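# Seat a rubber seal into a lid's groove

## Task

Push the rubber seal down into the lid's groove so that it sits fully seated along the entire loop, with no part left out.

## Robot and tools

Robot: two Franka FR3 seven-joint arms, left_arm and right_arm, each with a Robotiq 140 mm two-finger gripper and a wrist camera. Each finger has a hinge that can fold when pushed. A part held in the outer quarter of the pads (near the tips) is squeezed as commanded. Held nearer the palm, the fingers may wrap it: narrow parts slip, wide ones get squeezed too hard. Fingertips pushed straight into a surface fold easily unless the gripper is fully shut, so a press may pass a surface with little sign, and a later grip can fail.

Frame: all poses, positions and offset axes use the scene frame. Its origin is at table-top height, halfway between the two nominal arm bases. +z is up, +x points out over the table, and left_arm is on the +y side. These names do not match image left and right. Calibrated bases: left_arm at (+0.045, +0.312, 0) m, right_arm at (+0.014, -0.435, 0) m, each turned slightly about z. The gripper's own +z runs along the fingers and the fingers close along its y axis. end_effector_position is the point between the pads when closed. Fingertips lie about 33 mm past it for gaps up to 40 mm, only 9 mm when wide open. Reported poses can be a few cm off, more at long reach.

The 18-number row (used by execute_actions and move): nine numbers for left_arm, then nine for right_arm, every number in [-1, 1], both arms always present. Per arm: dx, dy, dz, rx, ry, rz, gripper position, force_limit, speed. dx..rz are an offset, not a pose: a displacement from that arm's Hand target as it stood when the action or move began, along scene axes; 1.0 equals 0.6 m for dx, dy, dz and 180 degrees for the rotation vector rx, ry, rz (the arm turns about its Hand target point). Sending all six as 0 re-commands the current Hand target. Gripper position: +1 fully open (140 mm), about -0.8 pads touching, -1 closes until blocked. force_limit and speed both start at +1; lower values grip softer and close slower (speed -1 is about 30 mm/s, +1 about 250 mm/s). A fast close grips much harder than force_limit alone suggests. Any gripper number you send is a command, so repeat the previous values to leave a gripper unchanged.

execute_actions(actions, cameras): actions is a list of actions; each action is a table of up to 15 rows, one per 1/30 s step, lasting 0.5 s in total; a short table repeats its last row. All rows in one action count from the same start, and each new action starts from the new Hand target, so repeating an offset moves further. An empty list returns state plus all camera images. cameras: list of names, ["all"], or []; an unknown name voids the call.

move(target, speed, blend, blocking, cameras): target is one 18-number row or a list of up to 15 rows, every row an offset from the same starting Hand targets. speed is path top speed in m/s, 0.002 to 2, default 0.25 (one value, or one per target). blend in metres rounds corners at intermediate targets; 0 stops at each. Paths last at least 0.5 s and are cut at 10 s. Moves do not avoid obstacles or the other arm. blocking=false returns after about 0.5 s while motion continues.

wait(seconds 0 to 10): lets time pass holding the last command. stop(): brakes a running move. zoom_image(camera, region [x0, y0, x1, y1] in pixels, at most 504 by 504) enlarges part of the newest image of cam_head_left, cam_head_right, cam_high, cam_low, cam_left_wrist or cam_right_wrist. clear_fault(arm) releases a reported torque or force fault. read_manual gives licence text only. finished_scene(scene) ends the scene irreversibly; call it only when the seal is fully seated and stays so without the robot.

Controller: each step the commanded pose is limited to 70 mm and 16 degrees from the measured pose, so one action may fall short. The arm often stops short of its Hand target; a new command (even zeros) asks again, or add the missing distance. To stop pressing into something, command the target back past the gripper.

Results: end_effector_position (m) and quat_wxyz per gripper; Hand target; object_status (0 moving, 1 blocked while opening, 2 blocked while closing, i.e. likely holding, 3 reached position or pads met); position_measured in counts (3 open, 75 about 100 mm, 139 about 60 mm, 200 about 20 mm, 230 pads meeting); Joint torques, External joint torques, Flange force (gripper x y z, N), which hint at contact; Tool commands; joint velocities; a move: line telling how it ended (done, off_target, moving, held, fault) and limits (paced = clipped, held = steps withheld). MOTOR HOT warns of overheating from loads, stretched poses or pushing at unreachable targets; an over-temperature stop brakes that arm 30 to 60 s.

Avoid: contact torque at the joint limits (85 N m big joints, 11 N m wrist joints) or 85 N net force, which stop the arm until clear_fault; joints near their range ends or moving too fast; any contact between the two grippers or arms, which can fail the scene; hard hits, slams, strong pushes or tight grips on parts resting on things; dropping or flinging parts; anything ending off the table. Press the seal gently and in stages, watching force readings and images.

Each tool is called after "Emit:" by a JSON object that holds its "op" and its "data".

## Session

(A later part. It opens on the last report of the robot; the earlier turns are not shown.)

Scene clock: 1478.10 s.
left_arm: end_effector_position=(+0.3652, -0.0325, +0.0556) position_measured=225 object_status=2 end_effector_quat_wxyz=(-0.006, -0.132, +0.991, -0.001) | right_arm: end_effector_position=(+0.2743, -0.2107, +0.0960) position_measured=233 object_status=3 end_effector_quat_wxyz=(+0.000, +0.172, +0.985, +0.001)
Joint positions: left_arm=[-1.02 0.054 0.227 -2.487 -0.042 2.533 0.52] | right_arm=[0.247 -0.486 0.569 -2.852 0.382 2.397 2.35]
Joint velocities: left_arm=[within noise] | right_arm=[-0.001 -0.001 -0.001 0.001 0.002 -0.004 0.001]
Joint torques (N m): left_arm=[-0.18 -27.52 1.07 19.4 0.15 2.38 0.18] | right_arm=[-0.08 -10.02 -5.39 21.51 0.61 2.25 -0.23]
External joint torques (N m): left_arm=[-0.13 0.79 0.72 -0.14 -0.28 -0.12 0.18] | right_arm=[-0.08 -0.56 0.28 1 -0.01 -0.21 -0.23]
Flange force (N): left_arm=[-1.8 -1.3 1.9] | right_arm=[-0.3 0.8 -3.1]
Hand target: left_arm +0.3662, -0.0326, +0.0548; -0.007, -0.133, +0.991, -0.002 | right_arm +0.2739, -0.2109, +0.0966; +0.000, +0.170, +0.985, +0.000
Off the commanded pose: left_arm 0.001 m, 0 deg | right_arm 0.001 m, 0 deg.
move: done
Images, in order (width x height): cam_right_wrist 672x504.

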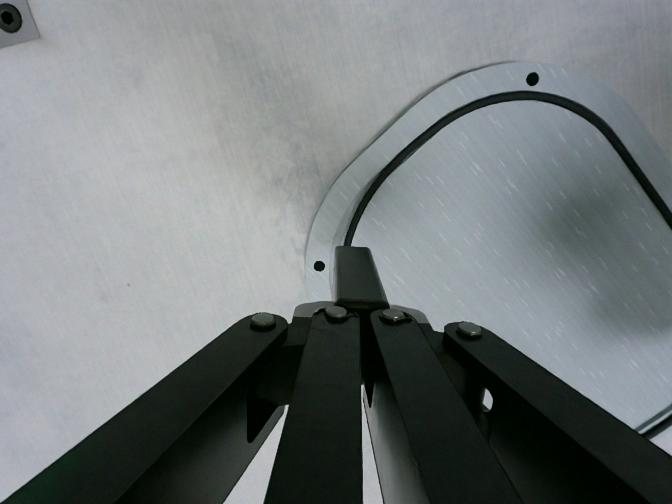

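Emit:
{"op": "move", "data": {"target": [[0,0,0,0,0,0,-1,-1,-1,-0.0143,0.0193,-0.06,0,0,0,-1,-1,0],[0,0,0,0,0,0,-1,-1,-1,-0.0143,0.0193,-0.0882,0,0,0,-1,-1,0],[0,0,0,0,0,0,-1,-1,-1,-0.0205,0.0022,-0.0882,0,0,0,-1,-1,0],[0,0,0,0,0,0,-1,-1,-1,-0.0177,0.01,-0.0927,0,0,0,-1,-1,0],[0,0,0,0,0,0,-1,-1,-1,-0.0177,0.01,-0.0677,0,0,0,-1,-1,0],[0,0,0,0,0,0,-1,-1,-1,0.0183,-0.0083,-0.0677,0,0,0,-1,-1,0],[0,0,0,0,0,0,-1,-1,-1,0.0183,-0.0083,-0.0882,0,0,0,-1,-1,0],[0,0,0,0,0,0,-1,-1,-1,0.0115,-0.0272,-0.0882,0,0,0,-1,-1,0],[0,0,0,0,0,0,-1,-1,-1,0.0143,-0.0193,-0.0927,0,0,0,-1,-1,0],[0,0,0,0,0,0,-1,-1,-1,0.0143,-0.0193,-0.0677,0,0,0,-1,-1,0],[0,0,0,0,0,0,-1,-1,-1,0.0017,0.0047,-0.0677,0,0,0,-1,-1,0],[0,0,0,0,0,0,-1,-1,-1,0.0017,0.0047,-0.0882,0,0,0,-1,-1,0],[0,0,0,0,0,0,-1,-1,-1,-0.0057,-0.0157,-0.0882,0,0,0,-1,-1,0],[0,0,0,0,0,0,-1,-1,-1,-0.0028,-0.0078,-0.0927,0,0,0,-1,-1,0],[0,0,0,0,0,0,-1,-1,-1,0.05,0.0,0.06,0,0,0,-1,-1,0]], "speed": 0.12, "blend": [0.003,0.001,0.001,0,0.002,0.002,0.001,0.001,0,0.002,0.002,0.001,0.001,0,0], "cameras": ["cam_right_wrist"]}}

Emit:
{"op": "zoom_image", "data": {"camera": "cam_right_wrist", "region": [200, 40, 600, 340]}}

Scene clock: 1502.53 s.
left_arm: end_effector_position=(+0.3652, -0.0325, +0.0556) position_measured=225 object_status=2 end_effector_quat_wxyz=(-0.006, -0.132, +0.991, -0.001) | right_arm: end_effector_position=(+0.3039, -0.2102, +0.1318) position_measured=233 object_status=3 end_effector_quat_wxyz=(-0.001, +0.172, +0.985, +0.001)
Joint positions: left_arm=[-1.02 0.054 0.227 -2.487 -0.042 2.533 0.52] | right_arm=[0.196 -0.487 0.529 -2.748 0.323 2.293 2.331]
Joint velocities: left_arm=[within noise] | right_arm=[-0.001 -0.001 0.001 -0.001 0 -0.004 -0.002]
Joint torques (N m): left_arm=[-0.17 -27.53 1.06 19.42 0.15 2.38 0.15] | right_arm=[-0.11 -11.16 -5.73 23.11 0.31 2.2 -0.34]
External joint torques (N m): left_arm=[-0.13 0.77 0.71 -0.11 -0.28 -0.12 0.15] | right_arm=[-0.11 -0.5 0.14 1.15 -0.37 -0.29 -0.34]
Flange force (N): left_arm=[-1.8 -1.3 1.8] | right_arm=[-1.4 1.0 -3.5]
Hand target: left_arm +0.3662, -0.0326, +0.0548; -0.007, -0.133, +0.991, -0.002 | right_arm +0.3039, -0.2109, +0.1326; +0.000, +0.170, +0.985, +0.000
Off the commanded pose: left_arm 0.001 m, 0 deg | right_arm 0.001 m, 0 deg.
move: done
Images, in order (width x height): cam_right_wrist 672x504.

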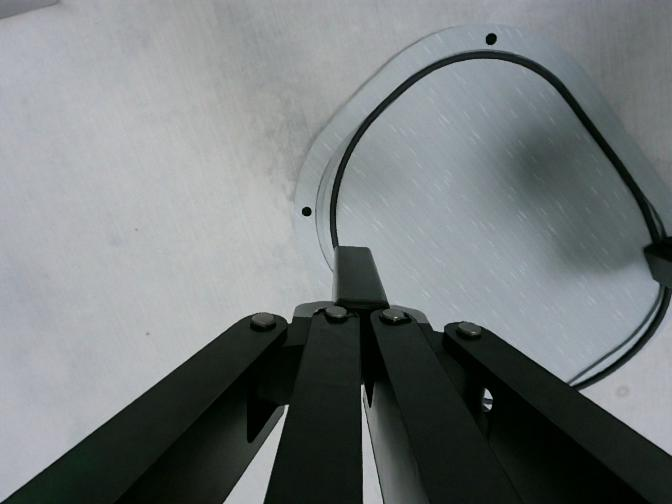

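Scaled by 1.260 from the camera's 672x504 image, which has a finer 960x720 frame.

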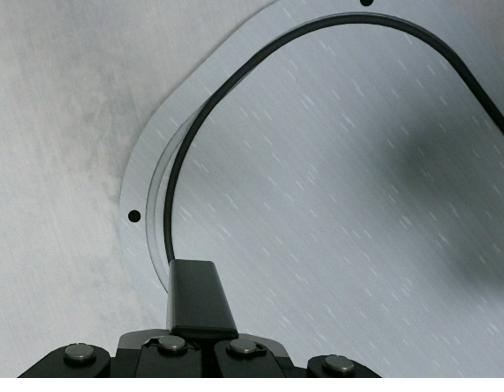

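Emit:
{"op": "move", "data": {"target": [[0,0,0,0,0,0,-0.65,-1,-1,0,0,0,0,0,0,-1,-1,0],[0,0,0.05,0,0,0,-0.65,-1,-1,0.0,0,0,0,0,0,-1,-1,0],[-0.05,-0.017,0.06,0,0,0,-1,-1,0,-0.05,-0.06,0.06,0,0,0.18,-1,-1,0]], "speed": 0.08, "cameras": ["cam_left_wrist","cam_head_left"]}}

Emit:
{"op": "zoom_image", "data": {"camera": "cam_left_wrist", "region": [100, 0, 500, 300]}}

Emit:
{"op": "zoom_image", "data": {"camera": "cam_head_left", "region": [360, 210, 500, 350]}}

Scene clock: 1517.97 s.
left_arm: end_effector_position=(+0.3373, -0.0438, +0.0906) position_measured=233 object_status=3 end_effector_quat_wxyz=(-0.007, -0.133, +0.991, -0.004) | right_arm: end_effector_position=(+0.2748, -0.2457, +0.1689) position_measured=233 object_status=3 end_effector_quat_wxyz=(+0.001, -0.109, +0.994, +0.001)
Joint positions: left_arm=[-1.028 -0.056 0.179 -2.507 -0.01 2.452 0.438] | right_arm=[0.45 -0.682 0.224 -2.825 0.17 2.151 1.842]
Joint torques (N m): left_arm=[-0.34 -26.91 -0.34 20.22 0.8 2.13 -0.18] | right_arm=[-0.12 -7.89 -3.1 24.06 0.51 2.19 -0.25]
External joint torques (N m): left_arm=[-0.29 -0.73 0.02 -0.64 0.32 -0.42 -0.18] | right_arm=[-0.11 -0.35 0.49 0.37 -0.21 -0.28 -0.25]
Flange force (N): left_arm=[2.3 3.5 -2.6] | right_arm=[0.6 -0.2 -2.0]
Hand target: left_arm +0.3362, -0.0428, +0.0908; -0.007, -0.133, +0.991, -0.002 | right_arm +0.2739, -0.2469, +0.1686; +0.000, -0.112, +0.994, +0.000
Off the commanded pose: left_arm 0.002 m, 0 deg | right_arm 0.001 m, 0 deg.
move: done
Images, in order (width x height): cam_head_left 672x504, cam_left_wrist 672x504.

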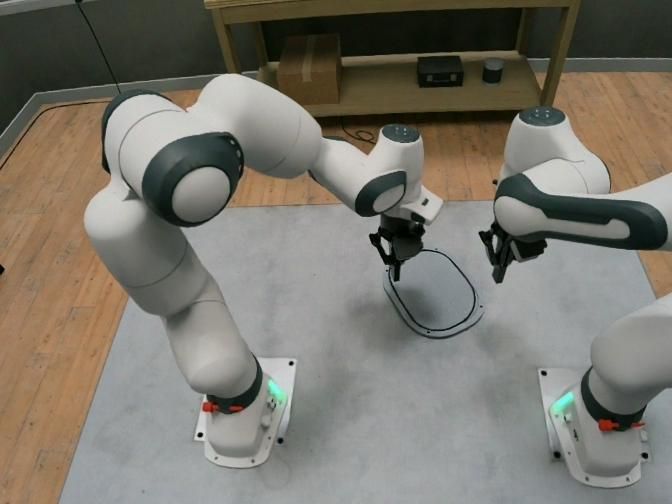

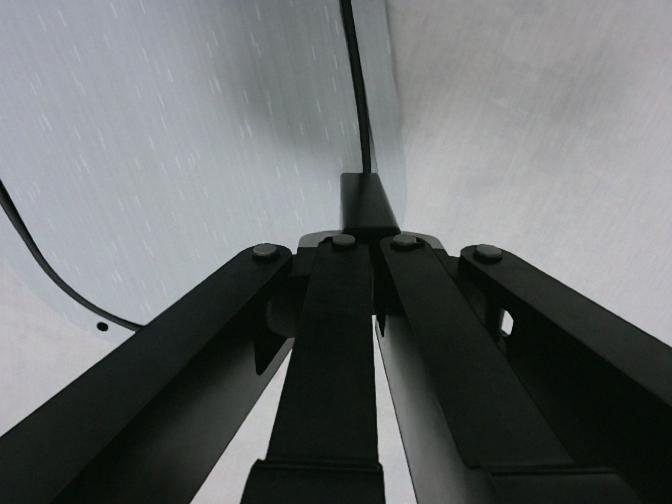

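Scaled by 1.260 from the camera's 672x504 image, which has a finer 960x720 frame.

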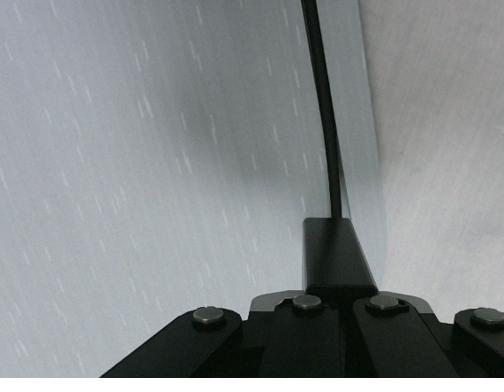

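Scaled by 3.600 from the camera's 672x504 image, which has a finer 960x720 frame.

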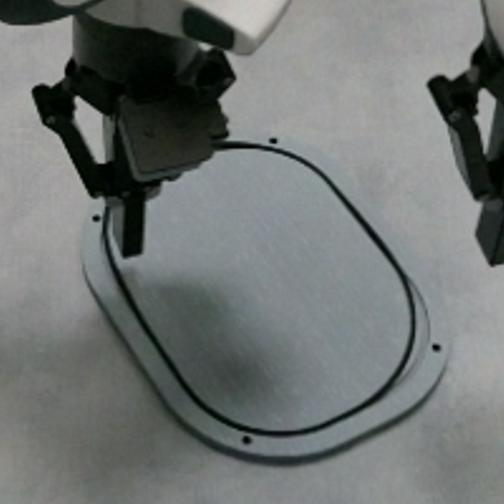

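Emit:
{"op": "move", "data": {"target": [[0.0197,0.0147,-0.0413,0,0,0,-1,-1,0,0,0,0,0,0,0,-1,-1,0],[0.0197,0.0147,-0.0713,0,0,0,-1,-1,0,0,0,0,0,0,0,-1,-1,0],[0.0197,0.0147,-0.0413,0,0,0,-1,-1,0,0,0,0,0,0,0,-1,-1,0],[-0.0003,0.0063,-0.0413,0,0,0,-1,-1,0,0,0,0,0,0,0,-1,-1,0],[-0.0003,0.0063,-0.0713,0,0,0,-1,-1,0,0,0,0,0,0,0,-1,-1,0],[-0.0003,0.0063,-0.0413,0,0,0,-1,-1,0,0,0,0,0,0,0,-1,-1,0],[-0.0203,-0.002,-0.0413,0,0,0,-1,-1,0,0,0,0,0,0,0,-1,-1,0],[-0.0203,-0.002,-0.0713,0,0,0,-1,-1,0,0,0,0,0,0,0,-1,-1,0],[-0.0203,-0.002,-0.0413,0,0,0,-1,-1,0,0,0,0,0,0,0,-1,-1,0],[-0.0403,-0.0103,-0.0413,0,0,0,-1,-1,0,0,0,0,0,0,0,-1,-1,0],[-0.0403,-0.0103,-0.0713,0,0,0,-1,-1,0,0,0,0,0,0,0,-1,-1,0],[-0.0403,-0.0103,-0.0,0,0,0,-1,-1,0,0,0,0,0,0,0,-1,-1,0]], "speed": 0.08, "blend": [0.002,0,0.002,0.002,0,0.002,0.002,0,0.002,0.002,0,0], "cameras": ["cam_left_wrist"]}}

Emit:
{"op": "zoom_image", "data": {"camera": "cam_left_wrist", "region": [100, 0, 500, 300]}}

Scene clock: 1535.80 s.
left_arm: end_effector_position=(+0.3112, -0.0502, +0.0900) position_measured=233 object_status=3 end_effector_quat_wxyz=(-0.007, -0.130, +0.991, -0.004) | right_arm: end_effector_position=(+0.2748, -0.2457, +0.1689) position_measured=233 object_status=3 end_effector_quat_wxyz=(+0.001, -0.110, +0.994, +0.001)
Joint positions: left_arm=[-1.049 -0.084 0.146 -2.543 -0.007 2.459 0.387] | right_arm=[0.45 -0.682 0.224 -2.825 0.17 2.151 1.841]
Joint velocities: left_arm=[0 0 -0.001 0.001 0.001 -0.005 -0.002] | right_arm=[within noise]
Joint torques (N m): left_arm=[-0.07 -25.78 0.02 20.71 0.8 2.21 -0.26] | right_arm=[-0.12 -7.86 -3.03 24.07 0.54 2.2 -0.28]
External joint torques (N m): left_arm=[-0.12 -0.64 0.37 0.05 0.32 -0.32 -0.26] | right_arm=[-0.16 -0.37 0.5 0.53 -0.17 -0.25 -0.28]
Flange force (N): left_arm=[0.8 1.5 -2.6] | right_arm=[0.2 -0.1 -2.2]
Hand target: left_arm +0.3120, -0.0489, +0.0908; -0.007, -0.133, +0.991, -0.002 | right_arm +0.2739, -0.2469, +0.1686; +0.000, -0.112, +0.994, +0.000
Off the commanded pose: left_arm 0.002 m, 0 deg | right_arm 0.001 m, 0 deg.
move: done
Images, in order (width x height): cam_left_wrist 672x504.

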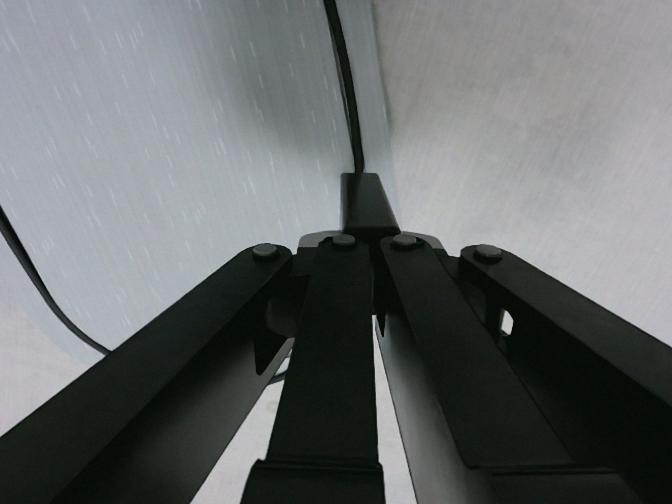

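Scaled by 1.260 from the camera's 672x504 image, which has a finer 960x720 frame.

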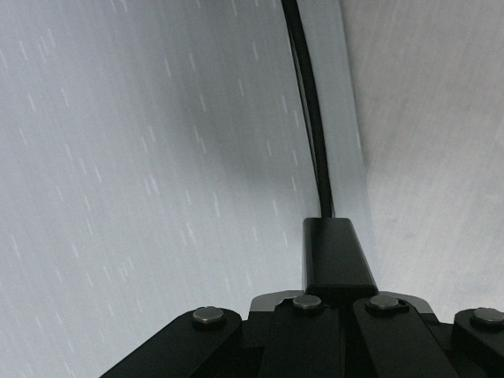

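Emit:
{"op": "move", "data": {"target": [[-0.0225,-0.002,-0.0413,0,0,0,-1,-1,0,0,0,0,0,0,0,-1,-1,0],[-0.0225,-0.002,-0.064,0,0,0,-1,-1,0,0,0,0,0,0,0,-1,-1,0],[-0.0175,-0.0143,-0.064,0,0,0,-1,-1,0,0,0,0,0,0,0,-1,-1,0],[-0.02,-0.0083,-0.0713,0,0,0,-1,-1,0,0,0,0,0,0,0,-1,-1,0],[-0.02,-0.0083,-0.0413,0,0,0,-1,-1,0,0,0,0,0,0,0,-1,-1,0],[-0.0425,-0.0103,-0.0413,0,0,0,-1,-1,0,0,0,0,0,0,0,-1,-1,0],[-0.0425,-0.0103,-0.064,0,0,0,-1,-1,0,0,0,0,0,0,0,-1,-1,0],[-0.0375,-0.0226,-0.064,0,0,0,-1,-1,0,0,0,0,0,0,0,-1,-1,0],[-0.04,-0.0167,-0.0713,0,0,0,-1,-1,0,0,0,0,0,0,0,-1,-1,0],[-0.04,-0.0167,-0.0413,0,0,0,-1,-1,0,0,0,0,0,0,0,-1,-1,0],[-0.06,-0.025,-0.0413,0,0,0,-1,-1,0,0,0,0,0,0,0,-1,-1,0],[-0.06,-0.025,-0.0713,0,0,0,-1,-1,0,0,0,0,0,0,0,-1,-1,0],[-0.06,0.3,0.1,0,0,0,-1,-1,0,0,0,0,0,0,0,-1,-1,0]], "speed": [0.08,0.08,0.08,0.08,0.08,0.08,0.08,0.08,0.08,0.08,0.08,0.08,0.2], "blend": [0.002,0.001,0.001,0,0.002,0.002,0.001,0.001,0,0.002,0.002,0,0], "cameras": ["cam_head_left"]}}

Emit:
{"op": "zoom_image", "data": {"camera": "cam_head_left", "region": [370, 230, 500, 350]}}

Scene clock: 1559.53 s.
left_arm: end_effector_position=(+0.2767, +0.1296, +0.1512) position_measured=233 object_status=3 end_effector_quat_wxyz=(-0.007, -0.138, +0.990, -0.004) | right_arm: end_effector_position=(+0.2748, -0.2457, +0.1689) position_measured=233 object_status=3 end_effector_quat_wxyz=(+0.001, -0.110, +0.994, +0.001)
Joint positions: left_arm=[-0.85 -0.765 0.244 -2.921 0.183 2.16 0.494] | right_arm=[0.45 -0.682 0.224 -2.825 0.17 2.151 1.841]
Joint velocities: left_arm=[0 -0.001 0 0 0.001 -0.001 0.004] | right_arm=[within noise]
Joint torques (N m): left_arm=[-0.29 -5.96 -3.24 22.94 0.95 2.12 0.07] | right_arm=[-0.08 -7.95 -3.1 24.08 0.55 2.21 -0.26]
External joint torques (N m): left_arm=[-0.26 -1.11 0.5 -0.34 0.34 -0.39 0.07] | right_arm=[-0.03 -0.52 0.5 0.52 -0.16 -0.24 -0.26]
Flange force (N): left_arm=[2.6 5.8 -2.5] | right_arm=[0.9 -0.1 -2.4]
Hand target: left_arm +0.2760, +0.1311, +0.1508; -0.007, -0.133, +0.991, -0.002 | right_arm +0.2739, -0.2469, +0.1686; +0.000, -0.112, +0.994, +0.000
Off the commanded pose: left_arm 0.002 m, 1 deg | right_arm 0.001 m, 0 deg.
move: done
Images, in order (width x height): cam_head_left 672x504.

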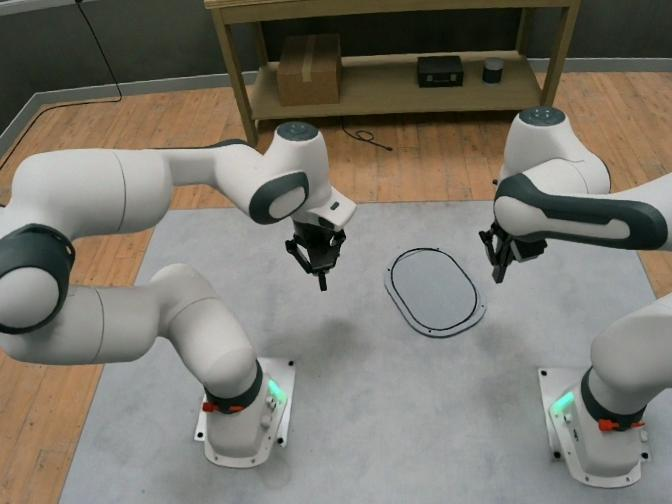

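Scaled by 3.877 from the camera's 672x504 image, which has a finer 960x720 frame.

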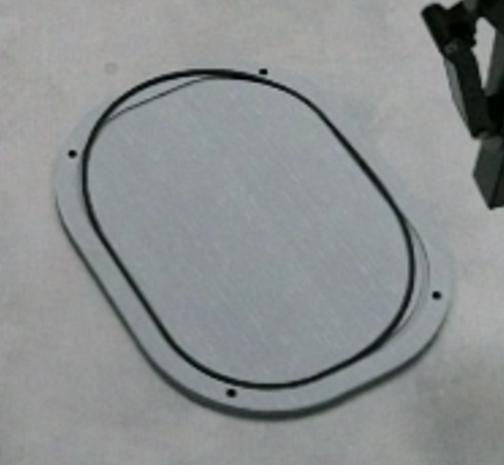

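Emit:
{"op": "move", "data": {"target": [0,0,0,0,0,0,-1,-1,0,0.3018,0.2615,-0.1143,0,0,0,-1,-1,0], "speed": 0.25, "cameras": ["cam_right_wrist"]}}

Emit:
{"op": "zoom_image", "data": {"camera": "cam_right_wrist", "region": [250, 50, 600, 300]}}

Scene clock: 1568.97 s.
left_arm: end_effector_position=(+0.2766, +0.1297, +0.1511) position_measured=233 object_status=3 end_effector_quat_wxyz=(-0.007, -0.137, +0.991, -0.004) | right_arm: end_effector_position=(+0.4555, -0.0892, +0.1010) position_measured=233 object_status=3 end_effector_quat_wxyz=(+0.001, -0.113, +0.994, +0.002)
Joint positions: left_arm=[-0.85 -0.765 0.244 -2.921 0.183 2.16 0.496] | right_arm=[0.407 0.195 0.304 -2.156 -0.078 2.345 2.062]
Joint velocities: left_arm=[within noise] | right_arm=[0.001 -0.001 -0.001 -0.001 0 0 0.005]
Joint torques (N m): left_arm=[-0.29 -5.88 -3.56 22.91 0.69 2.13 0.19] | right_arm=[0.3 -34.8 2.35 23.4 0.28 2.19 0.14]
External joint torques (N m): left_arm=[-0.35 -0.95 0.15 -0.56 0.08 -0.41 0.19] | right_arm=[0.37 -0.06 0.38 1.39 -0.35 -0.27 0.14]
Flange force (N): left_arm=[3.3 5.2 -2.2] | right_arm=[-4.8 3.4 -1.3]
Hand target: left_arm +0.2760, +0.1311, +0.1508; -0.007, -0.133, +0.991, -0.002 | right_arm +0.4550, -0.0900, +0.1000; +0.000, -0.112, +0.994, +0.000
Off the commanded pose: left_arm 0.002 m, 0 deg | right_arm 0.001 m, 0 deg.
move: done
Images, in order (width x height): cam_right_wrist 672x504.

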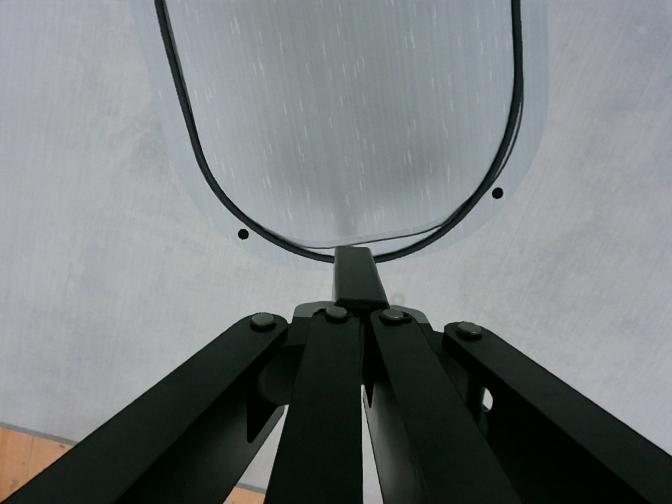

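Scaled by 1.440 from the camera's 672x504 image, which has a finer 960x720 frame.

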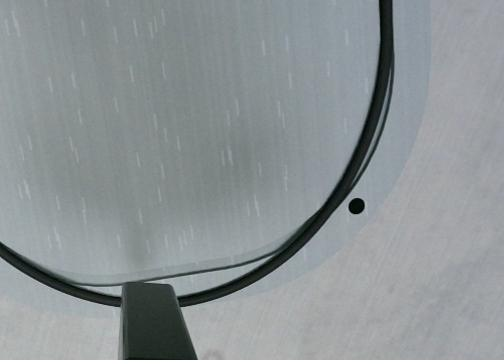

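Emit:
{"op": "move", "data": {"target": [[0,0,0,0,0,0,-1,-1,0,0.0245,-0.0168,-0.07,0,0,0,-1,-1,0],[0,0,0,0,0,0,-1,-1,0,0.0245,-0.0168,-0.0983,0,0,0,-1,-1,0],[0,0,0,0,0,0,-1,-1,0,0.008,-0.0245,-0.0983,0,0,0,-1,-1,0],[0,0,0,0,0,0,-1,-1,0,0.014,-0.0217,-0.105,0,0,0,-1,-1,0],[0,0,0,0,0,0,-1,-1,0,0.014,-0.0217,-0.0767,0,0,0,-1,-1,0],[0,0,0,0,0,0,-1,-1,0,0.016,0.011,-0.0767,0,0,0,-1,-1,0],[0,0,0,0,0,0,-1,-1,0,0.016,0.011,-0.0983,0,0,0,-1,-1,0],[0,0,0,0,0,0,-1,-1,0,-0.0005,0.0033,-0.0983,0,0,0,-1,-1,0],[0,0,0,0,0,0,-1,-1,0,0.0055,0.0062,-0.105,0,0,0,-1,-1,0],[0,0,0,0,0,0,-1,-1,0,0.0055,0.0062,-0.0767,0,0,0,-1,-1,0],[0,0,0,0,0,0,-1,-1,0,0.002,0.042,-0.0767,0,0,0,-1,-1,0],[0,0,0,0,0,0,-1,-1,0,0.002,0.042,-0.0983,0,0,0,-1,-1,0],[0,0,0,0,0,0,-1,-1,0,-0.0145,0.0343,-0.0983,0,0,0,-1,-1,0],[0,0,0,0,0,0,-1,-1,0,-0.0085,0.0372,-0.105,0,0,0,-1,-1,0],[0,0,0,0,0,0,-1,-1,0,0,0.02,0,0,0,0,-1,-1,0]], "speed": 0.1, "blend": [0.002,0.001,0.001,0,0.002,0.002,0.001,0.001,0,0.002,0.002,0.001,0.001,0,0], "cameras": ["cam_right_wrist"]}}

Emit:
{"op": "zoom_image", "data": {"camera": "cam_right_wrist", "region": [200, 0, 600, 300]}}

Scene clock: 1600.40 s.
left_arm: end_effector_position=(+0.2766, +0.1297, +0.1511) position_measured=233 object_status=3 end_effector_quat_wxyz=(-0.007, -0.137, +0.991, -0.004) | right_arm: end_effector_position=(+0.4559, -0.0776, +0.0999) position_measured=233 object_status=3 end_effector_quat_wxyz=(+0.002, -0.111, +0.994, -0.001)
Joint positions: left_arm=[-0.85 -0.765 0.244 -2.921 0.183 2.16 0.496] | right_arm=[0.444 0.218 0.285 -2.127 -0.088 2.336 2.09]
Joint velocities: left_arm=[within noise] | right_arm=[0 0 0.001 -0.002 0.001 -0.002 -0.005]
Joint torques (N m): left_arm=[-0.26 -5.95 -3.6 22.97 0.7 2.12 0.16] | right_arm=[-0.54 -36.56 3.36 23.09 0.96 2.17 -0.19]
External joint torques (N m): left_arm=[-0.26 -1.06 0.14 -0.4 0.09 -0.41 0.16] | right_arm=[-0.47 -0.78 1.27 0.95 0.33 -0.3 -0.19]
Flange force (N): left_arm=[3.3 5.4 -2.7] | right_arm=[-1.0 0.3 -3.3]
Hand target: left_arm +0.2760, +0.1311, +0.1508; -0.007, -0.133, +0.991, -0.002 | right_arm +0.4550, -0.0780, +0.1000; +0.000, -0.112, +0.994, +0.000
Off the commanded pose: left_arm 0.002 m, 0 deg | right_arm 0.001 m, 0 deg.
move: done
Images, in order (width x height): cam_right_wrist 672x504.

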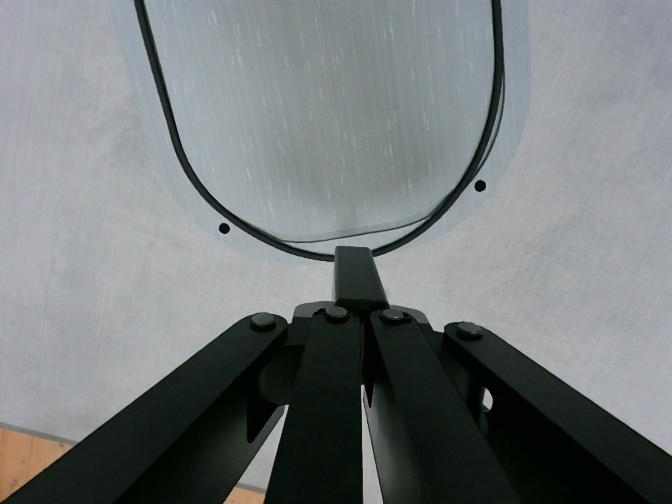

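Scaled by 1.260 from the camera's 672x504 image, which has a finer 960x720 frame.

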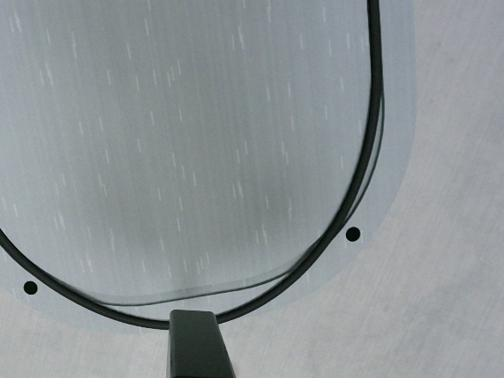

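Emit:
{"op": "move", "data": {"target": [[0,0,0,0,0,0,-1,-1,0,-0.1357,0.0753,-0.07,0,0,0,-1,-1,0],[0,0,0,0,0,0,-1,-1,0,-0.1357,0.0753,-0.0983,0,0,0,-1,-1,0],[0,0,0,0,0,0,-1,-1,0,-0.1397,0.0948,-0.0983,0,0,0,-1,-1,0],[0,0,0,0,0,0,-1,-1,0,-0.1383,0.0883,-0.105,0,0,0,-1,-1,0],[0,0,0,0,0,0,-1,-1,0,-0.1383,0.0883,-0.0767,0,0,0,-1,-1,0],[0,0,0,0,0,0,-1,-1,0,-0.1113,0.0773,-0.0767,0,0,0,-1,-1,0],[0,0,0,0,0,0,-1,-1,0,-0.1113,0.0773,-0.0983,0,0,0,-1,-1,0],[0,0,0,0,0,0,-1,-1,0,-0.1093,0.0973,-0.0983,0,0,0,-1,-1,0],[0,0,0,0,0,0,-1,-1,0,-0.11,0.0907,-0.105,0,0,0,-1,-1,0],[0,0,0,0,0,0,-1,-1,0,-0.11,0.0907,-0.0767,0,0,0,-1,-1,0],[0,0,0,0,0,0,-1,-1,0,-0.0773,0.0725,-0.0767,0,0,0,-1,-1,0],[0,0,0,0,0,0,-1,-1,0,-0.0773,0.0725,-0.0983,0,0,0,-1,-1,0],[0,0,0,0,0,0,-1,-1,0,-0.0713,0.0863,-0.0983,0,0,0,-1,-1,0],[0,0,0,0,0,0,-1,-1,0,-0.0733,0.0817,-0.105,0,0,0,-1,-1,0],[0,0,0,0,0,0,-1,-1,0,0,0.02,0,0,0,0,-1,-1,0]], "speed": 0.12, "blend": [0.004,0.001,0.001,0,0.002,0.002,0.001,0.001,0,0.002,0.002,0.001,0.001,0,0], "cameras": ["cam_right_wrist"]}}

Emit:
{"op": "zoom_image", "data": {"camera": "cam_right_wrist", "region": [200, 0, 600, 300]}}

Scene clock: 1624.87 s.
left_arm: end_effector_position=(+0.2766, +0.1297, +0.1511) position_measured=233 object_status=3 end_effector_quat_wxyz=(-0.007, -0.137, +0.991, -0.004) | right_arm: end_effector_position=(+0.4556, -0.0659, +0.0999) position_measured=233 object_status=3 end_effector_quat_wxyz=(+0.001, -0.111, +0.994, -0.001)
Joint positions: left_arm=[-0.85 -0.765 0.244 -2.921 0.183 2.16 0.496] | right_arm=[0.46 0.238 0.287 -2.099 -0.096 2.327 2.112]
Joint velocities: left_arm=[within noise] | right_arm=[0 0 0.001 -0.001 -0.001 0 -0.006]
Joint torques (N m): left_arm=[-0.28 -5.9 -3.56 22.96 0.69 2.13 0.16] | right_arm=[-0.52 -37.29 3.6 23.51 0.97 2.19 -0.34]
External joint torques (N m): left_arm=[-0.28 -1.05 0.18 -0.37 0.08 -0.39 0.16] | right_arm=[-0.68 -0.86 1.07 1.36 0.33 -0.28 -0.34]
Flange force (N): left_arm=[3.1 5.2 -2.6] | right_arm=[-2.4 0.3 -3.7]
Hand target: left_arm +0.2760, +0.1311, +0.1508; -0.007, -0.133, +0.991, -0.002 | right_arm +0.4550, -0.0660, +0.1000; +0.000, -0.112, +0.994, +0.000
Off the commanded pose: left_arm 0.002 m, 0 deg | right_arm 0.001 m, 0 deg.
move: done
Images, in order (width x height): cam_right_wrist 672x504.

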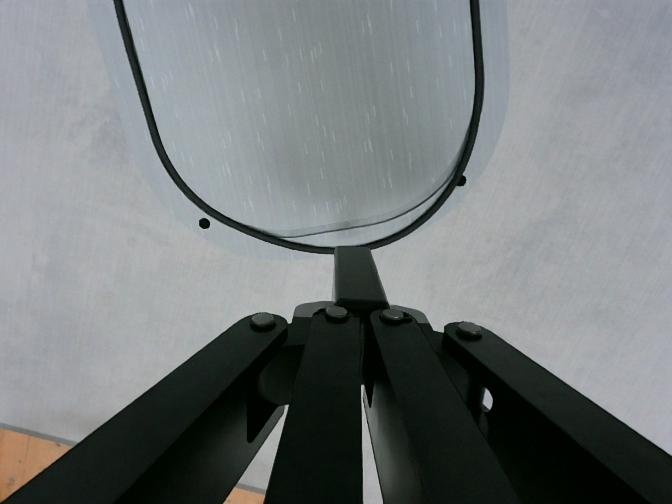

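Scaled by 1.260 from the camera's 672x504 image, which has a finer 960x720 frame.

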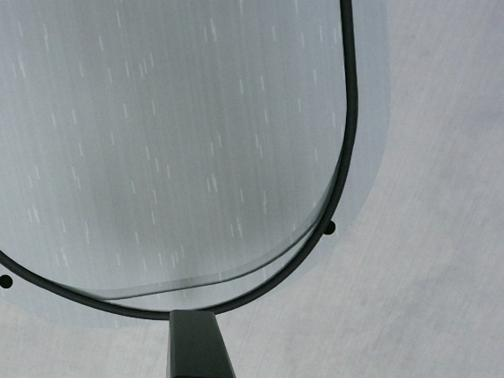

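Emit:
{"op": "move", "data": {"target": [[0,0,0,0,0,0,-1,-1,0,-0.0762,0.0792,-0.07,0,0,0,-1,-1,0],[0,0,0,0,0,0,-1,-1,0,-0.0762,0.0792,-0.0983,0,0,0,-1,-1,0],[0,0,0,0,0,0,-1,-1,0,-0.0817,0.0617,-0.0983,0,0,0,-1,-1,0],[0,0,0,0,0,0,-1,-1,0,-0.0797,0.068,-0.105,0,0,0,-1,-1,0],[0,0,0,0,0,0,-1,-1,0,-0.0797,0.068,-0.0767,0,0,0,-1,-1,0],[0,0,0,0,0,0,-1,-1,0,-0.0445,0.0693,-0.0767,0,0,0,-1,-1,0],[0,0,0,0,0,0,-1,-1,0,-0.0445,0.0693,-0.0983,0,0,0,-1,-1,0],[0,0,0,0,0,0,-1,-1,0,-0.0573,0.05,-0.0983,0,0,0,-1,-1,0],[0,0,0,0,0,0,-1,-1,0,-0.0537,0.0555,-0.105,0,0,0,-1,-1,0],[0,0,0,0,0,0,-1,-1,0,-0.0537,0.0555,-0.0767,0,0,0,-1,-1,0],[0,0,0,0,0,0,-1,-1,0,-0.0203,0.0513,-0.0767,0,0,0,-1,-1,0],[0,0,0,0,0,0,-1,-1,0,-0.0203,0.0513,-0.0983,0,0,0,-1,-1,0],[0,0,0,0,0,0,-1,-1,0,-0.0378,0.036,-0.0983,0,0,0,-1,-1,0],[0,0,0,0,0,0,-1,-1,0,-0.0328,0.0403,-0.105,0,0,0,-1,-1,0],[0,0,0,0,0,0,-1,-1,0,0.01,0.0,0,0,0,0,-1,-1,0]], "speed": 0.12, "blend": [0.004,0.001,0.001,0,0.002,0.002,0.001,0.001,0,0.002,0.002,0.001,0.001,0,0], "cameras": ["cam_right_wrist"]}}

Emit:
{"op": "zoom_image", "data": {"camera": "cam_right_wrist", "region": [150, 0, 550, 300]}}

Scene clock: 1655.03 s.
left_arm: end_effector_position=(+0.2766, +0.1297, +0.1511) position_measured=233 object_status=3 end_effector_quat_wxyz=(-0.007, -0.137, +0.991, -0.004) | right_arm: end_effector_position=(+0.4618, -0.0658, +0.1001) position_measured=233 object_status=3 end_effector_quat_wxyz=(+0.002, -0.111, +0.994, -0.001)
Joint positions: left_arm=[-0.85 -0.765 0.244 -2.921 0.183 2.16 0.496] | right_arm=[0.466 0.249 0.275 -2.081 -0.096 2.321 2.105]
Joint velocities: left_arm=[within noise] | right_arm=[0.001 -0.001 0 -0.001 -0.001 -0.001 -0.005]
Joint torques (N m): left_arm=[-0.29 -5.92 -3.57 22.94 0.68 2.13 0.18] | right_arm=[-0.49 -37.98 3.62 23.21 0.96 2.16 -0.41]
External joint torques (N m): left_arm=[-0.31 -1.04 0.16 -0.44 0.07 -0.4 0.18] | right_arm=[-0.53 -1.15 1.18 1.07 0.32 -0.29 -0.41]
Flange force (N): left_arm=[3.3 5.3 -2.5] | right_arm=[-0.7 -0.5 -4.0]
Hand target: left_arm +0.2760, +0.1311, +0.1508; -0.007, -0.133, +0.991, -0.002 | right_arm +0.4610, -0.0660, +0.1000; +0.000, -0.112, +0.994, +0.000
Off the commanded pose: left_arm 0.002 m, 0 deg | right_arm 0.001 m, 0 deg.
move: done
Images, in order (width x height): cam_right_wrist 672x504.

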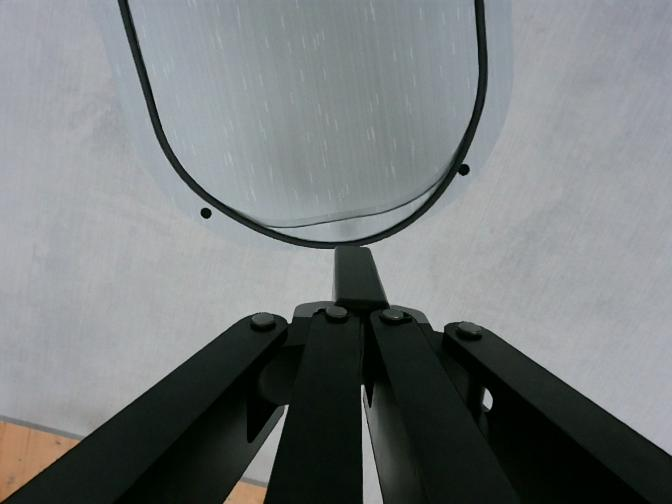

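Scaled by 1.260 from the camera's 672x504 image, which has a finer 960x720 frame.

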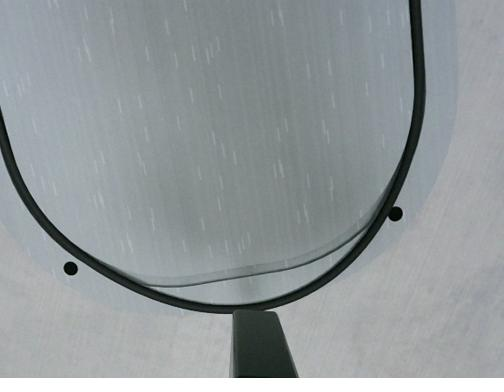

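Emit:
{"op": "move", "data": {"target": [[0,0,0,0,0,0,-1,-1,0,-0.1,-0.1,0.06,0,0,-0.09,-0.5,-1,0],[0,0,0,0,0,0,-1,-1,0,-0.312,-0.24,-0.0167,0,0,-0.185,-0.5,-1,0]], "speed": 0.25, "blend": [0.03,0], "cameras": ["cam_right_wrist"]}}

Scene clock: 1664.23 s.
left_arm: end_effector_position=(+0.2766, +0.1297, +0.1511) position_measured=233 object_status=3 end_effector_quat_wxyz=(-0.007, -0.137, +0.991, -0.004) | right_arm: end_effector_position=(+0.2733, -0.2102, +0.0898) position_measured=192 object_status=3 end_effector_quat_wxyz=(-0.001, +0.173, +0.985, -0.002)
Joint positions: left_arm=[-0.85 -0.765 0.244 -2.921 0.183 2.16 0.496] | right_arm=[0.466 -0.421 0.329 -2.863 0.207 2.447 2.484]
Joint velocities: left_arm=[within noise] | right_arm=[0.001 0 0 0 0 0 0.005]
Joint torques (N m): left_arm=[-0.31 -5.89 -3.55 22.95 0.69 2.12 0.2] | right_arm=[-0.47 -13.37 -2.18 21.07 0.94 2.55 0.04]
External joint torques (N m): left_arm=[-0.32 -1.02 0.19 -0.43 0.08 -0.41 0.2] | right_arm=[-0.49 -0.66 0.93 0.47 0.36 0.09 0.04]
Flange force (N): left_arm=[3.2 5.2 -2.5] | right_arm=[1.3 0.4 -1.4]
Hand target: left_arm +0.2760, +0.1311, +0.1508; -0.007, -0.133, +0.991, -0.002 | right_arm +0.2738, -0.2100, +0.0900; +0.000, +0.177, +0.984, +0.000
Off the commanded pose: left_arm 0.002 m, 0 deg | right_arm 0.001 m, 1 deg.
move: done
Images, in order (width x height): cam_right_wrist 672x504.

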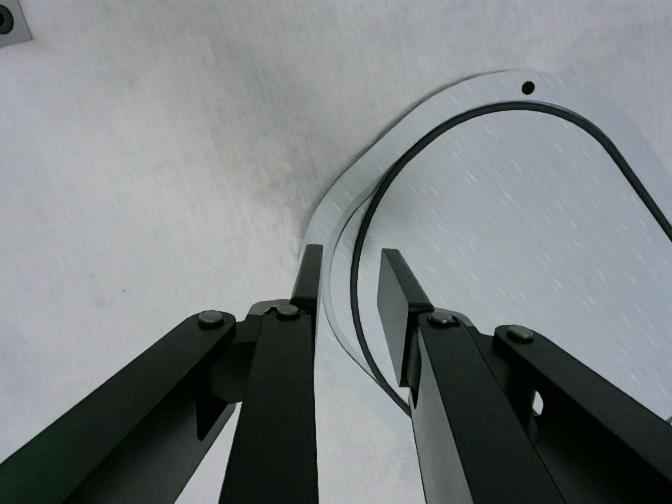

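Emit:
{"op": "move", "data": {"target": [[0,0,0,0,0,0,-1,-1,0,0,0,-0.0775,0,0,0,-0.55,-1,0],[0,0,0,0,0,0,-1,-1,0,0,0,-0.077,0,0,0,-1,-1,-1],[0,0,0,0,0,0,-1,-1,0,-0.0115,-0.031,-0.075,0,0,0,-1,-1,-1],[0,0,0,0,0,0,-1,-1,0,-0.0065,-0.0175,-0.078,0,0,0,-1,-1,-1],[0,0,0,0,0,0,-1,-1,0,-0.0065,-0.0175,-0.078,0,0,0,-0.65,-1,-1],[0,0,0,0,0,0,-1,-1,0,-0.0065,-0.0175,-0.06,0,0,0,-0.65,-1,-1],[0,0,0,0,0,0,-1,-1,0,-0.0065,-0.0175,-0.059,0,0,0,-1,-1,0],[0,0,0,0,0,0,-1,-1,0,-0.0065,-0.0175,-0.081,0,0,0,-1,-1,0],[0,0,0,0,0,0,-1,-1,0,0.02,0,0.03,0,0,0,-1,-1,0]], "speed": 0.08, "cameras": ["cam_right_wrist","cam_head_left"]}}

Emit:
{"op": "zoom_image", "data": {"camera": "cam_right_wrist", "region": [250, 40, 600, 300]}}

Emit:
{"op": "zoom_image", "data": {"camera": "cam_head_left", "region": [370, 230, 500, 350]}}

Scene clock: 1686.03 s.
left_arm: end_effector_position=(+0.2766, +0.1297, +0.1511) position_measured=233 object_status=3 end_effector_quat_wxyz=(-0.007, -0.137, +0.991, -0.004) | right_arm: end_effector_position=(+0.2853, -0.2090, +0.1072) position_measured=233 object_status=3 end_effector_quat_wxyz=(-0.001, +0.179, +0.984, +0.001)
Joint positions: left_arm=[-0.85 -0.765 0.244 -2.921 0.183 2.16 0.496] | right_arm=[0.45 -0.437 0.313 -2.822 0.196 2.395 2.48]
Joint velocities: left_arm=[within noise] | right_arm=[0.001 -0.001 0 0 0.002 -0.004 -0.001]
Joint torques (N m): left_arm=[-0.26 -5.92 -3.58 22.91 0.69 2.13 0.13] | right_arm=[-0.28 -13.58 -3.08 22.64 0.26 2.23 -0.29]
External joint torques (N m): left_arm=[-0.21 -1.08 0.19 -0.4 0.08 -0.39 0.13] | right_arm=[-0.29 -0.69 0.12 1.33 -0.36 -0.24 -0.29]
Flange force (N): left_arm=[3.2 5.5 -2.6] | right_arm=[-1.7 1.0 -4.0]
Hand target: left_arm +0.2760, +0.1311, +0.1508; -0.007, -0.133, +0.991, -0.002 | right_arm +0.2858, -0.2100, +0.1080; +0.000, +0.177, +0.984, +0.000
Off the commanded pose: left_arm 0.002 m, 0 deg | right_arm 0.001 m, 0 deg.
move: done
Images, in order (width x height): cam_head_left 672x504, cam_right_wrist 672x504.

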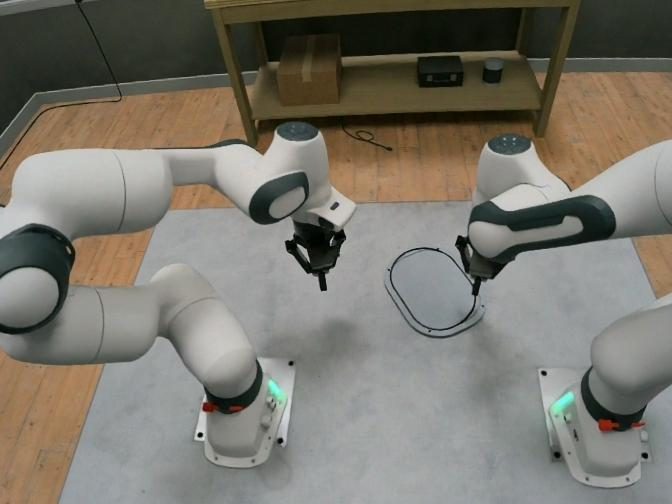

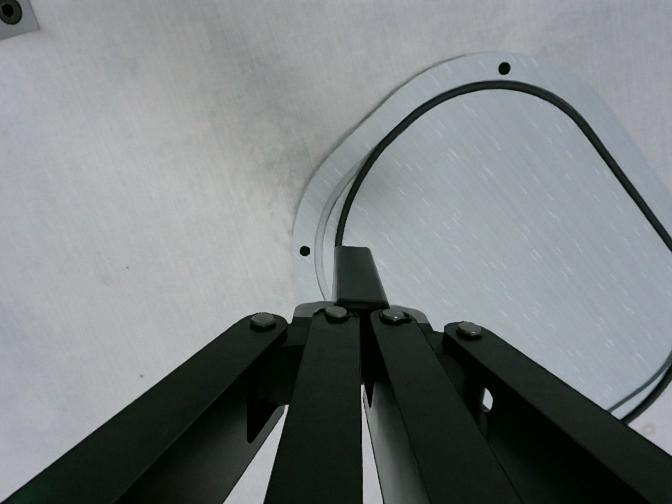

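Scaled by 1.440 from the camera's 672x504 image, which has a finer 960x720 frame.

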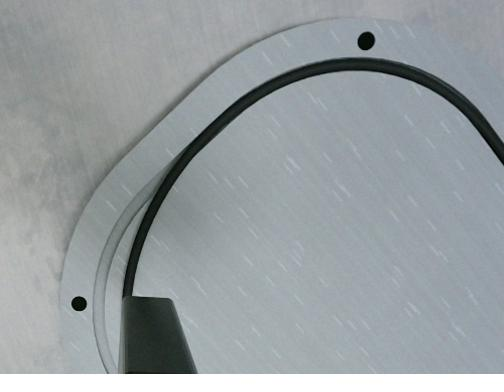

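Scaled by 3.877 from the camera's 672x504 image, which has a finer 960x720 frame.

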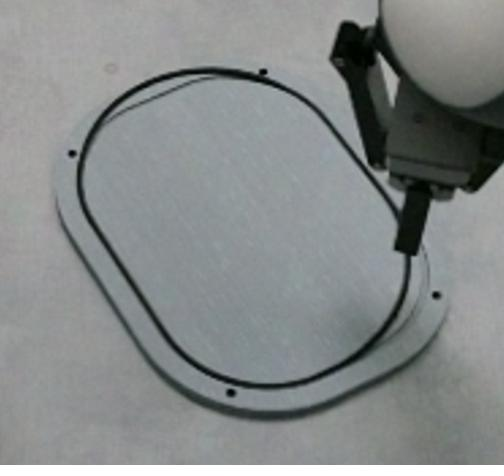

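Emit:
{"op": "move", "data": {"target": [[0,0,0,0,0,0,-1,-1,0,-0.02,0,-0.03,0,0,0,-0.5,-1,0],[0,0,0,0,0,0,-1,-1,0,-0.02,0,-0.108,0,0,0,-0.5,-1,0],[0,0,0,0,0,0,-1,-1,0,-0.02,0,-0.1075,0,0,0,-1,-1,-1],[0,0,0,0,0,0,-1,-1,0,-0.03,-0.031,-0.1,0,0,0,-1,-1,-1]], "speed": 0.08, "cameras": ["cam_right_wrist","cam_head_left"]}}

Emit:
{"op": "zoom_image", "data": {"camera": "cam_head_left", "region": [370, 230, 500, 350]}}

Scene clock: 1699.07 s.
left_arm: end_effector_position=(+0.2766, +0.1297, +0.1511) position_measured=233 object_status=3 end_effector_quat_wxyz=(-0.007, -0.137, +0.991, -0.004) | right_arm: end_effector_position=(+0.2691, -0.2279, +0.0482) position_measured=225 object_status=2 end_effector_quat_wxyz=(+0.001, +0.179, +0.984, +0.000)
Joint positions: left_arm=[-0.85 -0.765 0.244 -2.921 0.183 2.16 0.496] | right_arm=[0.451 -0.336 0.328 -2.941 0.21 2.614 2.47]
Joint velocities: left_arm=[within noise] | right_arm=[0 -0.001 0.001 0.001 0 -0.003 -0.006]
Joint torques (N m): left_arm=[-0.27 -5.95 -3.63 23 0.68 2.14 0.19] | right_arm=[0.25 -14.2 -2.24 18.82 0.46 2.15 -0.09]
External joint torques (N m): left_arm=[-0.23 -1.12 0.14 -0.35 0.07 -0.38 0.19] | right_arm=[0.23 -0.69 0.09 0.48 0 -0.31 -0.09]
Flange force (N): left_arm=[3.3 5.5 -2.8] | right_arm=[1.1 -0.9 -4.2]
Hand target: left_arm +0.2760, +0.1311, +0.1508; -0.007, -0.133, +0.991, -0.002 | right_arm +0.2678, -0.2286, +0.0480; +0.000, +0.177, +0.984, +0.000
Off the commanded pose: left_arm 0.002 m, 0 deg | right_arm 0.001 m, 0 deg.
move: done
Images, in order (width x height): cam_head_left 672x504, cam_right_wrist 672x504.

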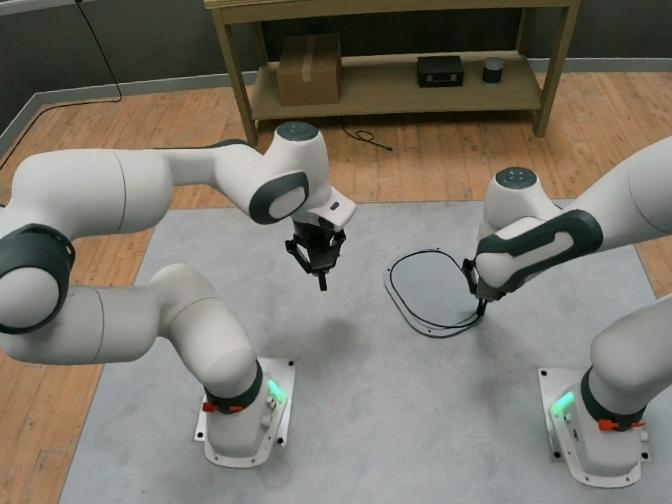

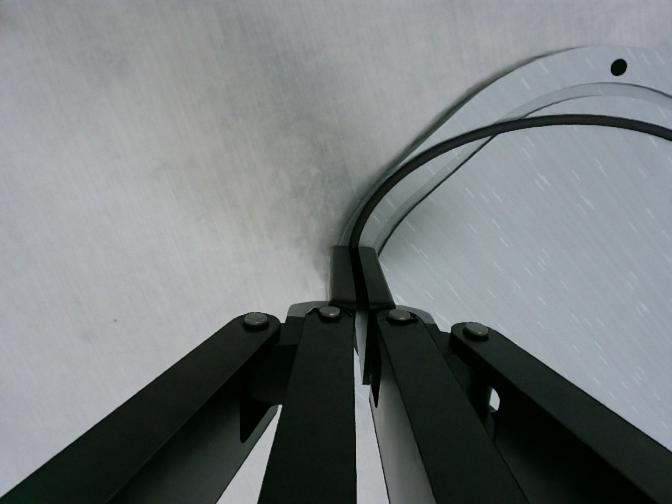

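Scaled by 3.877 from the camera's 672x504 image, which has a finer 960x720 frame.

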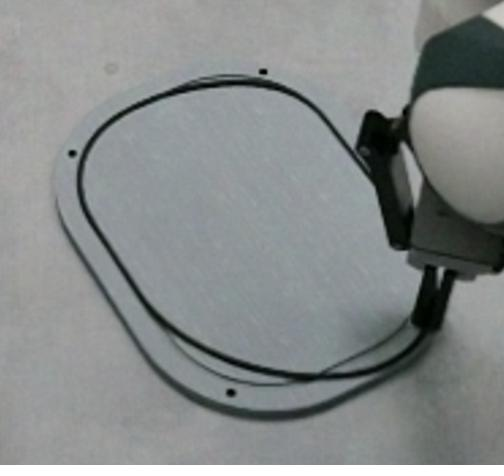

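Emit:
{"op": "move", "data": {"target": [[0,0,0,0,0,0,-1,-1,0,0.0058,0.0155,-0.003,0,0,0,-1,-1,-1],[0,0,0,0,0,0,-1,-1,0,0.0058,0.0155,-0.0075,0,0,0,-1,-1,-1],[0,0,0,0,0,0,-1,-1,0,0.0058,0.0155,-0.0075,0,0,0,-0.65,-1,-1],[0,0,0,0,0,0,-1,-1,0,0.0058,0.0155,0.012,0,0,0,-0.65,-1,-1],[0,0,0,0,0,0,-1,-1,0,0.0058,0.0155,0.013,0,0,0,-1,-1,0],[0,0,0,0,0,0,-1,-1,0,0.0058,0.0155,-0.011,0,0,0,-1,-1,0],[0,0,0,0,0,0,-1,-1,0,0.036,0.0155,0.1,0,0,0,-1,-1,0]], "speed": 0.08, "cameras": ["cam_right_wrist","cam_head_left"]}}

Emit:
{"op": "zoom_image", "data": {"camera": "cam_right_wrist", "region": [250, 40, 600, 300]}}

Emit:
{"op": "zoom_image", "data": {"camera": "cam_head_left", "region": [370, 230, 500, 350]}}

Scene clock: 1717.30 s.
left_arm: end_effector_position=(+0.2766, +0.1297, +0.1511) position_measured=233 object_status=3 end_effector_quat_wxyz=(-0.007, -0.137, +0.991, -0.004) | right_arm: end_effector_position=(+0.2891, -0.2185, +0.1073) position_measured=233 object_status=3 end_effector_quat_wxyz=(-0.001, +0.180, +0.984, +0.001)
Joint positions: left_arm=[-0.85 -0.765 0.244 -2.921 0.183 2.16 0.496] | right_arm=[0.438 -0.446 0.297 -2.831 0.19 2.394 2.459]
Joint velocities: left_arm=[within noise] | right_arm=[0 0.001 0 0.001 0 -0.003 -0.002]
Joint torques (N m): left_arm=[-0.28 -5.91 -3.59 22.97 0.7 2.12 0.21] | right_arm=[-0.14 -13.4 -2.95 22.65 0.25 2.17 -0.36]
External joint torques (N m): left_arm=[-0.29 -1.14 0.14 -0.25 0.09 -0.38 0.21] | right_arm=[-0.17 -0.61 0.14 1.23 -0.37 -0.31 -0.36]
Flange force (N): left_arm=[3.2 5.3 -3.0] | right_arm=[-1.6 0.8 -3.9]
Hand target: left_arm +0.2760, +0.1311, +0.1508; -0.007, -0.133, +0.991, -0.002 | right_arm +0.2894, -0.2193, +0.1080; +0.000, +0.177, +0.984, +0.000
Off the commanded pose: left_arm 0.002 m, 0 deg | right_arm 0.001 m, 0 deg.
move: done
Images, in order (width x height): cam_head_left 672x504, cam_right_wrist 672x504.

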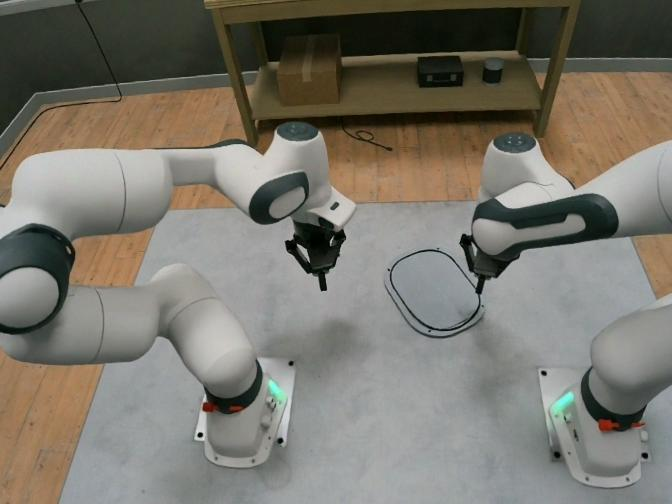

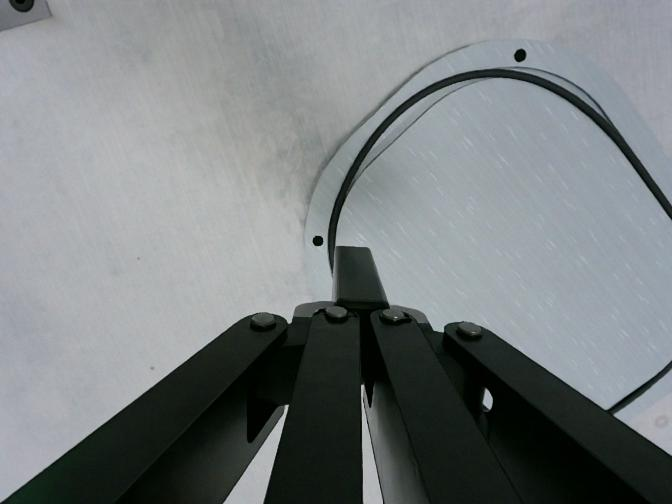

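Scaled by 1.440 from the camera's 672x504 image, which has a finer 960x720 frame.

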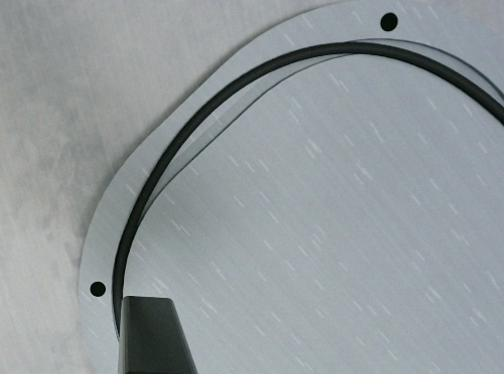

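Scaled by 3.877 from the camera's 672x504 image, which has a finer 960x720 frame.

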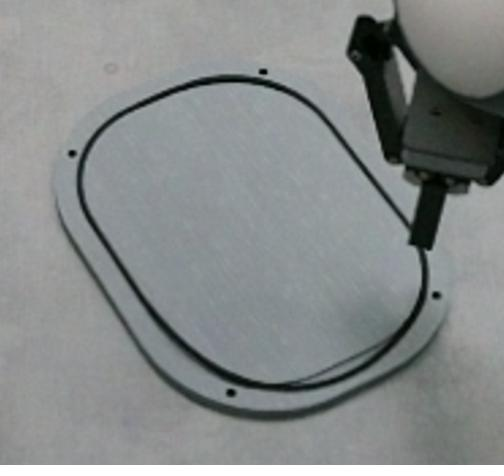

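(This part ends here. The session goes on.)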